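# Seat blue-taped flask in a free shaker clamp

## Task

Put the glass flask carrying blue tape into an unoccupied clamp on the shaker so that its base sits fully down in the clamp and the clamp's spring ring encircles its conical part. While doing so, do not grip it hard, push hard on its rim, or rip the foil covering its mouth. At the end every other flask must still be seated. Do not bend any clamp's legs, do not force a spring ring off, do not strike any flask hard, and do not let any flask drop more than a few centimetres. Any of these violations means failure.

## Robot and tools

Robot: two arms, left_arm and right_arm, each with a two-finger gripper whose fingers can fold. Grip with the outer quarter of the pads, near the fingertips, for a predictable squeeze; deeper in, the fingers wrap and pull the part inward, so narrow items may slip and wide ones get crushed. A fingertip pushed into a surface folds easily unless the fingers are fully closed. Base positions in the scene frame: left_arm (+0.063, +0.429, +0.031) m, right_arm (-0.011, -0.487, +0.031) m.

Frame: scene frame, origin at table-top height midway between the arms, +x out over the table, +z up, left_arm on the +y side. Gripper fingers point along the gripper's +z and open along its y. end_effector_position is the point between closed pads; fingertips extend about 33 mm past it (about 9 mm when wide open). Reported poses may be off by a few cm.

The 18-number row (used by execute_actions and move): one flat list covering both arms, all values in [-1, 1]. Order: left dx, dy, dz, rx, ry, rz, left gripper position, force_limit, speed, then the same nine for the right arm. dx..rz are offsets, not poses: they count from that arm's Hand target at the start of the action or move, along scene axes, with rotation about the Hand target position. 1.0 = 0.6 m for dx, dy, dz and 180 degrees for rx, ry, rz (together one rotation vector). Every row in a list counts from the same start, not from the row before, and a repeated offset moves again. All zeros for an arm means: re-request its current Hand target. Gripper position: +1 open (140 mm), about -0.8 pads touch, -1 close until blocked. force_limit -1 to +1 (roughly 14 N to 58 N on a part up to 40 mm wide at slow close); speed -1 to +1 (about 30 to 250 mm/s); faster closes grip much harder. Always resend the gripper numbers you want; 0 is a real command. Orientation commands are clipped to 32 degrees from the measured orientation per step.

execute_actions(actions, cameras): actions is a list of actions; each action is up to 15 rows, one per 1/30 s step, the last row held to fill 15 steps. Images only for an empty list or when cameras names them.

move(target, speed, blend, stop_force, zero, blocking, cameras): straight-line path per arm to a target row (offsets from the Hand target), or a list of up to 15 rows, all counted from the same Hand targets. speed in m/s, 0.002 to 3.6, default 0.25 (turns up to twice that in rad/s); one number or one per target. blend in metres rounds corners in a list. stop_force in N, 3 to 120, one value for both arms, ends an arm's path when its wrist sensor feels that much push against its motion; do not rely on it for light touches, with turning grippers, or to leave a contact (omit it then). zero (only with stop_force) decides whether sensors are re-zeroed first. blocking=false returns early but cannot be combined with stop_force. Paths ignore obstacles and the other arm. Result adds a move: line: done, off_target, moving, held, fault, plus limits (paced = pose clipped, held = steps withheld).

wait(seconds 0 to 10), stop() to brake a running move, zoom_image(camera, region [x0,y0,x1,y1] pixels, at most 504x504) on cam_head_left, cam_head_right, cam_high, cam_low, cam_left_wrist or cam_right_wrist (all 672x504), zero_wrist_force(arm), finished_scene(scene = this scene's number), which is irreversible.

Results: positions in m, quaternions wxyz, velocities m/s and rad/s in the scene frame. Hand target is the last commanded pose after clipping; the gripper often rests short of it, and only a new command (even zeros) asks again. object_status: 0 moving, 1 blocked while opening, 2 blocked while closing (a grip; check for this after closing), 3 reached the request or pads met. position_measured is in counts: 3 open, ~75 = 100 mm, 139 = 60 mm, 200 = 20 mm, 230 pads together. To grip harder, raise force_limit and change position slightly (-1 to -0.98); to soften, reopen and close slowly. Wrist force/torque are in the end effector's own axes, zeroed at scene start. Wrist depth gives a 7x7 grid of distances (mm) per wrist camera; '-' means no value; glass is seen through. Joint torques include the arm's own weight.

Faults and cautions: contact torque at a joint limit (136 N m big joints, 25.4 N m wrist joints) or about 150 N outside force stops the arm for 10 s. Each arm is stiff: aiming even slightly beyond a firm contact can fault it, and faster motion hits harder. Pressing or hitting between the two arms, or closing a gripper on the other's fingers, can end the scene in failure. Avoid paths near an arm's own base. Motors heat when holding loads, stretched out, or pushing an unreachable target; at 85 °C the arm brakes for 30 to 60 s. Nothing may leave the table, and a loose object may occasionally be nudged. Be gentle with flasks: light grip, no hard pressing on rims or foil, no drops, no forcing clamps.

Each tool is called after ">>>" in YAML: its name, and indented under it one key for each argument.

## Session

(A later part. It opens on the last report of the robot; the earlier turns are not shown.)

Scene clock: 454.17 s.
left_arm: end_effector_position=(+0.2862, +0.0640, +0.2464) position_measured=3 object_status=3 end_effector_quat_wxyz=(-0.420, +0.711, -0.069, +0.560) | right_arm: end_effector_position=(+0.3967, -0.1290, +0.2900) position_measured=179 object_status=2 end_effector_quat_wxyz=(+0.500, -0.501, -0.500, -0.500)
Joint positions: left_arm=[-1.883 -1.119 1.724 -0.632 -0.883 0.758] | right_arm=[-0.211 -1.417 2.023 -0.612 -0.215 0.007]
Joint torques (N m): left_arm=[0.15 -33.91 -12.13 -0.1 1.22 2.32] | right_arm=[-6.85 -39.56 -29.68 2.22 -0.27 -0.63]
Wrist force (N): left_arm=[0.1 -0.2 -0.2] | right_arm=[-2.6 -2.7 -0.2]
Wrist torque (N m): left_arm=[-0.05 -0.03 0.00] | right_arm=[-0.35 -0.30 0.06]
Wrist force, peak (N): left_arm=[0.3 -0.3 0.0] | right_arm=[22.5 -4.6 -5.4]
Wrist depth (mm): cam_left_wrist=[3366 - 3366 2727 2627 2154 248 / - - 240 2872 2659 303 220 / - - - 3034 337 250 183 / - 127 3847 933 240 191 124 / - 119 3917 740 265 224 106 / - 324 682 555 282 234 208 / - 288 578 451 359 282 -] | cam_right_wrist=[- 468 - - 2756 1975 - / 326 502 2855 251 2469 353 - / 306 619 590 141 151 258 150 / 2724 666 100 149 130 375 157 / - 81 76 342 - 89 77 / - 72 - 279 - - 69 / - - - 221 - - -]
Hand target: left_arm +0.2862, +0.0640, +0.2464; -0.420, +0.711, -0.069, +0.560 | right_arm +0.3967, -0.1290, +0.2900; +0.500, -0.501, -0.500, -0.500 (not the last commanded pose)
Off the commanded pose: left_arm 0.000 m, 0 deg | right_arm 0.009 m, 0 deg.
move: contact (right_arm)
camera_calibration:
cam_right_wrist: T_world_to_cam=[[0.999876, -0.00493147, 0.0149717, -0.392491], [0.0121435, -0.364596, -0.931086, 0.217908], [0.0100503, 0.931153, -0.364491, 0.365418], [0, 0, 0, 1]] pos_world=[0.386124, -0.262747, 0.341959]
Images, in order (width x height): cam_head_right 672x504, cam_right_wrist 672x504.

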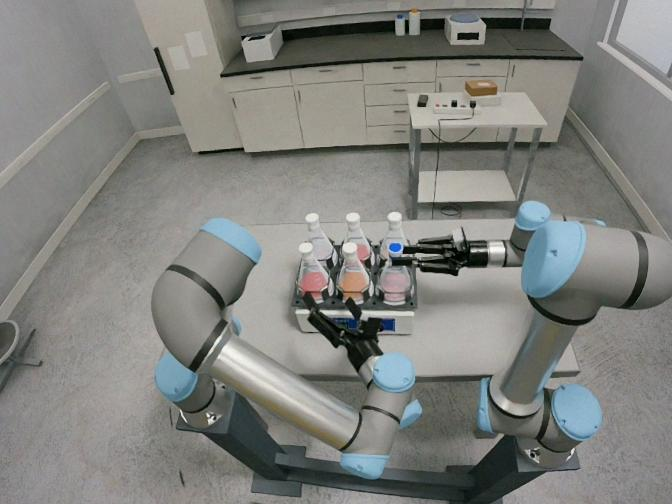

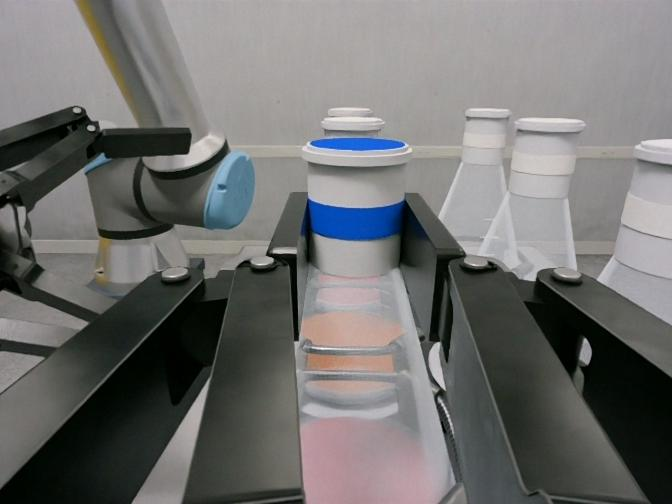

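>>> move:
  target: [0,0,0,0,0,0,1,1,1,0,0,0,0,0,0,0.2,-1,-1]

>>> move:
  target: [0,0,0,0,0,0,1,1,1,0,-0.25,0.0,0,0,0,0.2,-1,-1]
  speed: 0.1
  cameras: ["cam_right_wrist","cam_head_right","cam_low"]

>>> zoom_image:
  camera: "cam_head_right"
  region: [280, 200, 420, 340]

>>> zoom_image:
  camera: "cam_right_wrist"
  region: [180, 100, 520, 504]

Scene clock: 459.50 s.
left_arm: end_effector_position=(+0.2862, +0.0640, +0.2464) position_measured=3 object_status=3 end_effector_quat_wxyz=(-0.420, +0.711, -0.069, +0.560) | right_arm: end_effector_position=(+0.3967, -0.1290, +0.2900) position_measured=104 object_status=0 end_effector_quat_wxyz=(+0.500, -0.501, -0.500, -0.500)
Joint positions: left_arm=[-1.883 -1.119 1.724 -0.632 -0.883 0.758] | right_arm=[-0.211 -1.417 2.023 -0.612 -0.215 0.007]
Joint torques (N m): left_arm=[-0.59 -33.22 -12.86 0.05 1.56 2.51] | right_arm=[-7.37 -25.89 -17.01 -0.8 -0.38 -0.55]
Wrist force (N): left_arm=[0.1 -0.3 -0.1] | right_arm=[-0.2 -3.1 -0.2]
Wrist torque (N m): left_arm=[-0.08 -0.02 0.00] | right_arm=[-0.34 -0.18 0.10]
Wrist force, peak (N): left_arm=[0.1 -0.2 -0.4] | right_arm=[-3.1 -2.8 -0.3]
Wrist depth (mm): cam_left_wrist=[2911 - 3714 2693 2564 1890 273 / 2693 3531 - 2911 2627 289 222 / - 3314 - 2834 336 248 183 / - 127 4064 921 238 190 124 / - 127 3474 730 261 226 107 / - 339 3215 537 282 235 208 / - 288 619 441 359 283 -] | cam_right_wrist=[- 469 - - - - - / 315 506 - 250 - 259 - / 316 616 582 140 144 259 150 / - 109 133 149 155 118 154 / - 75 579 341 344 110 88 / - - 503 277 252 - 62 / - - 187 221 206 - -]
Hand target: left_arm +0.2862, +0.0640, +0.2464; -0.420, +0.711, -0.069, +0.560 | right_arm +0.3967, -0.1290, +0.2900; +0.500, -0.501, -0.500, -0.500
Off the commanded pose: left_arm 0.000 m, 0 deg | right_arm 0.000 m, 0 deg.
move: done

Scene clock: 461.43 s.
left_arm: end_effector_position=(+0.2862, +0.0640, +0.2464) position_measured=3 object_status=3 end_effector_quat_wxyz=(-0.420, +0.711, -0.069, +0.560) | right_arm: end_effector_position=(+0.3967, -0.2791, +0.2900) position_measured=104 object_status=3 end_effector_quat_wxyz=(+0.500, -0.501, -0.500, -0.500)
Joint positions: left_arm=[-1.883 -1.119 1.724 -0.632 -0.883 0.758] | right_arm=[-0.566 -1.394 1.994 -0.603 -0.569 0.003]
Joint torques (N m): left_arm=[-0.87 -33.67 -12.17 -0.19 1.45 2.29] | right_arm=[7.41 -38.79 -10.35 0.59 0.54 -1.47]
Wrist force (N): left_arm=[0.0 -0.1 -0.2] | right_arm=[0.1 -3.0 0.0]
Wrist torque (N m): left_arm=[-0.02 -0.01 0.00] | right_arm=[-0.31 -0.24 0.10]
Wrist force, peak (N): left_arm=[0.3 -0.3 -0.3] | right_arm=[-0.1 -3.2 1.4]
Wrist depth (mm): cam_left_wrist=[2595 4064 2659 2727 2534 2133 273 / 2393 3077 - 2992 2762 288 222 / - 3917 - 4683 334 244 183 / - 127 - 3847 240 185 124 / - 118 - 825 262 226 107 / - 330 713 562 282 234 208 / - 286 576 452 357 283 -] | cam_right_wrist=[- 587 - - - - - / - 464 634 406 512 - - / 360 705 734 293 - 294 2301 / 3038 109 133 477 416 128 3338 / - 75 322 316 318 110 88 / - - 505 313 313 - 62 / - - 345 331 328 - -]
Hand target: left_arm +0.2862, +0.0640, +0.2464; -0.420, +0.711, -0.069, +0.560 | right_arm +0.3967, -0.2790, +0.2900; +0.500, -0.501, -0.500, -0.500
Off the commanded pose: left_arm 0.000 m, 0 deg | right_arm 0.000 m, 0 deg.
move: done
camera_calibration:
cam_right_wrist: T_world_to_cam=[[0.999877, -0.00509826, 0.0148209, -0.393249], [0.0119431, -0.36451, -0.931123, 0.163308], [0.0101495, 0.931186, -0.364404, 0.505129], [0, 0, 0, 1]] pos_world=[0.386124, -0.412847, 0.341959]
Images, in order (width x height): cam_head_right 672x504, cam_low 672x504, cam_right_wrist 672x504.

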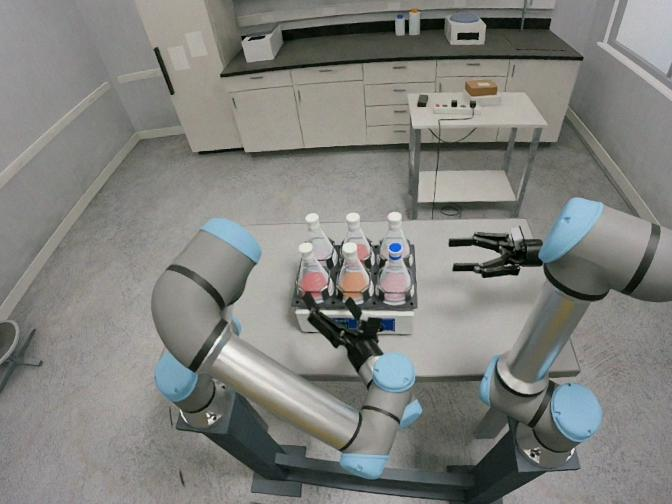

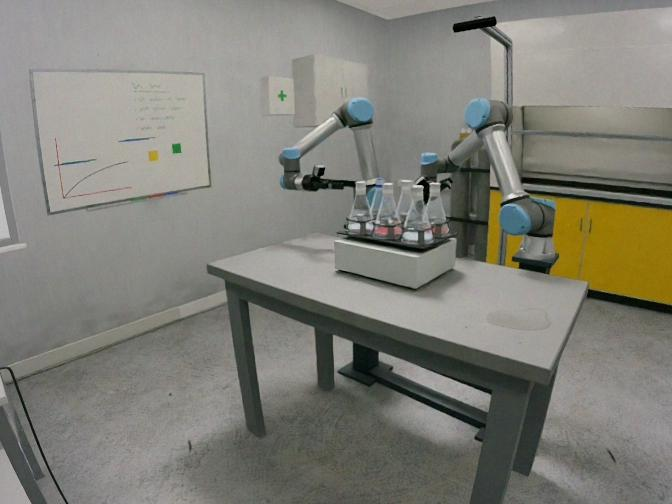

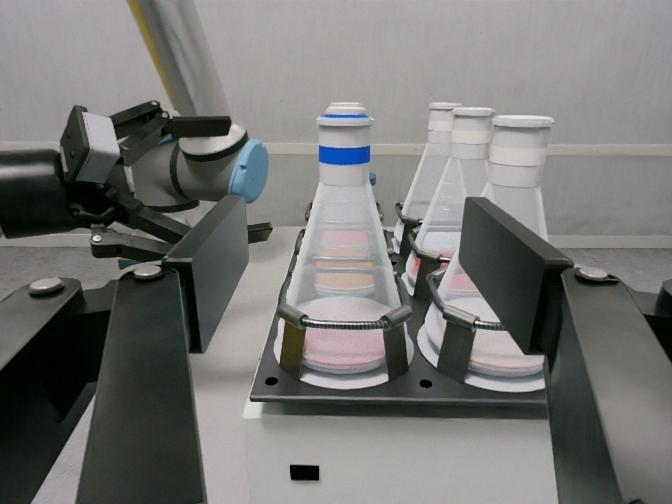

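Scaled by 3.600 from the camera's 672x504 image, which has a finer 960x720 frame.

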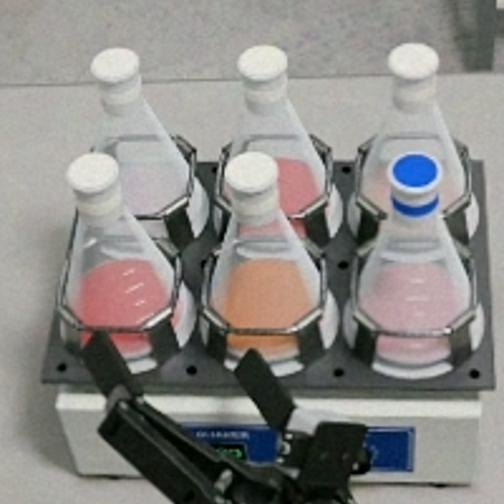

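Scaled by 1.248 from the camera's 672x504 image, which has a finer 960x720 frame.

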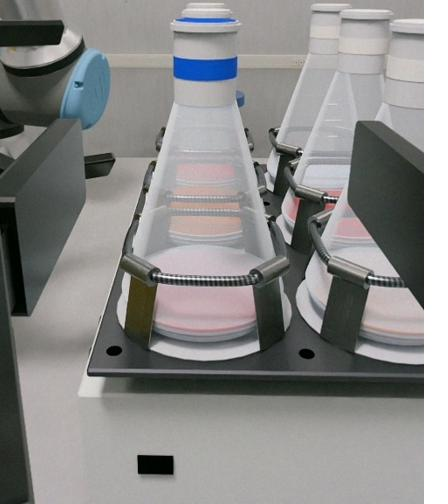

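Perfectly seated.

>>> finished_scene:
  scene: 1

The scene is finished: the task was done.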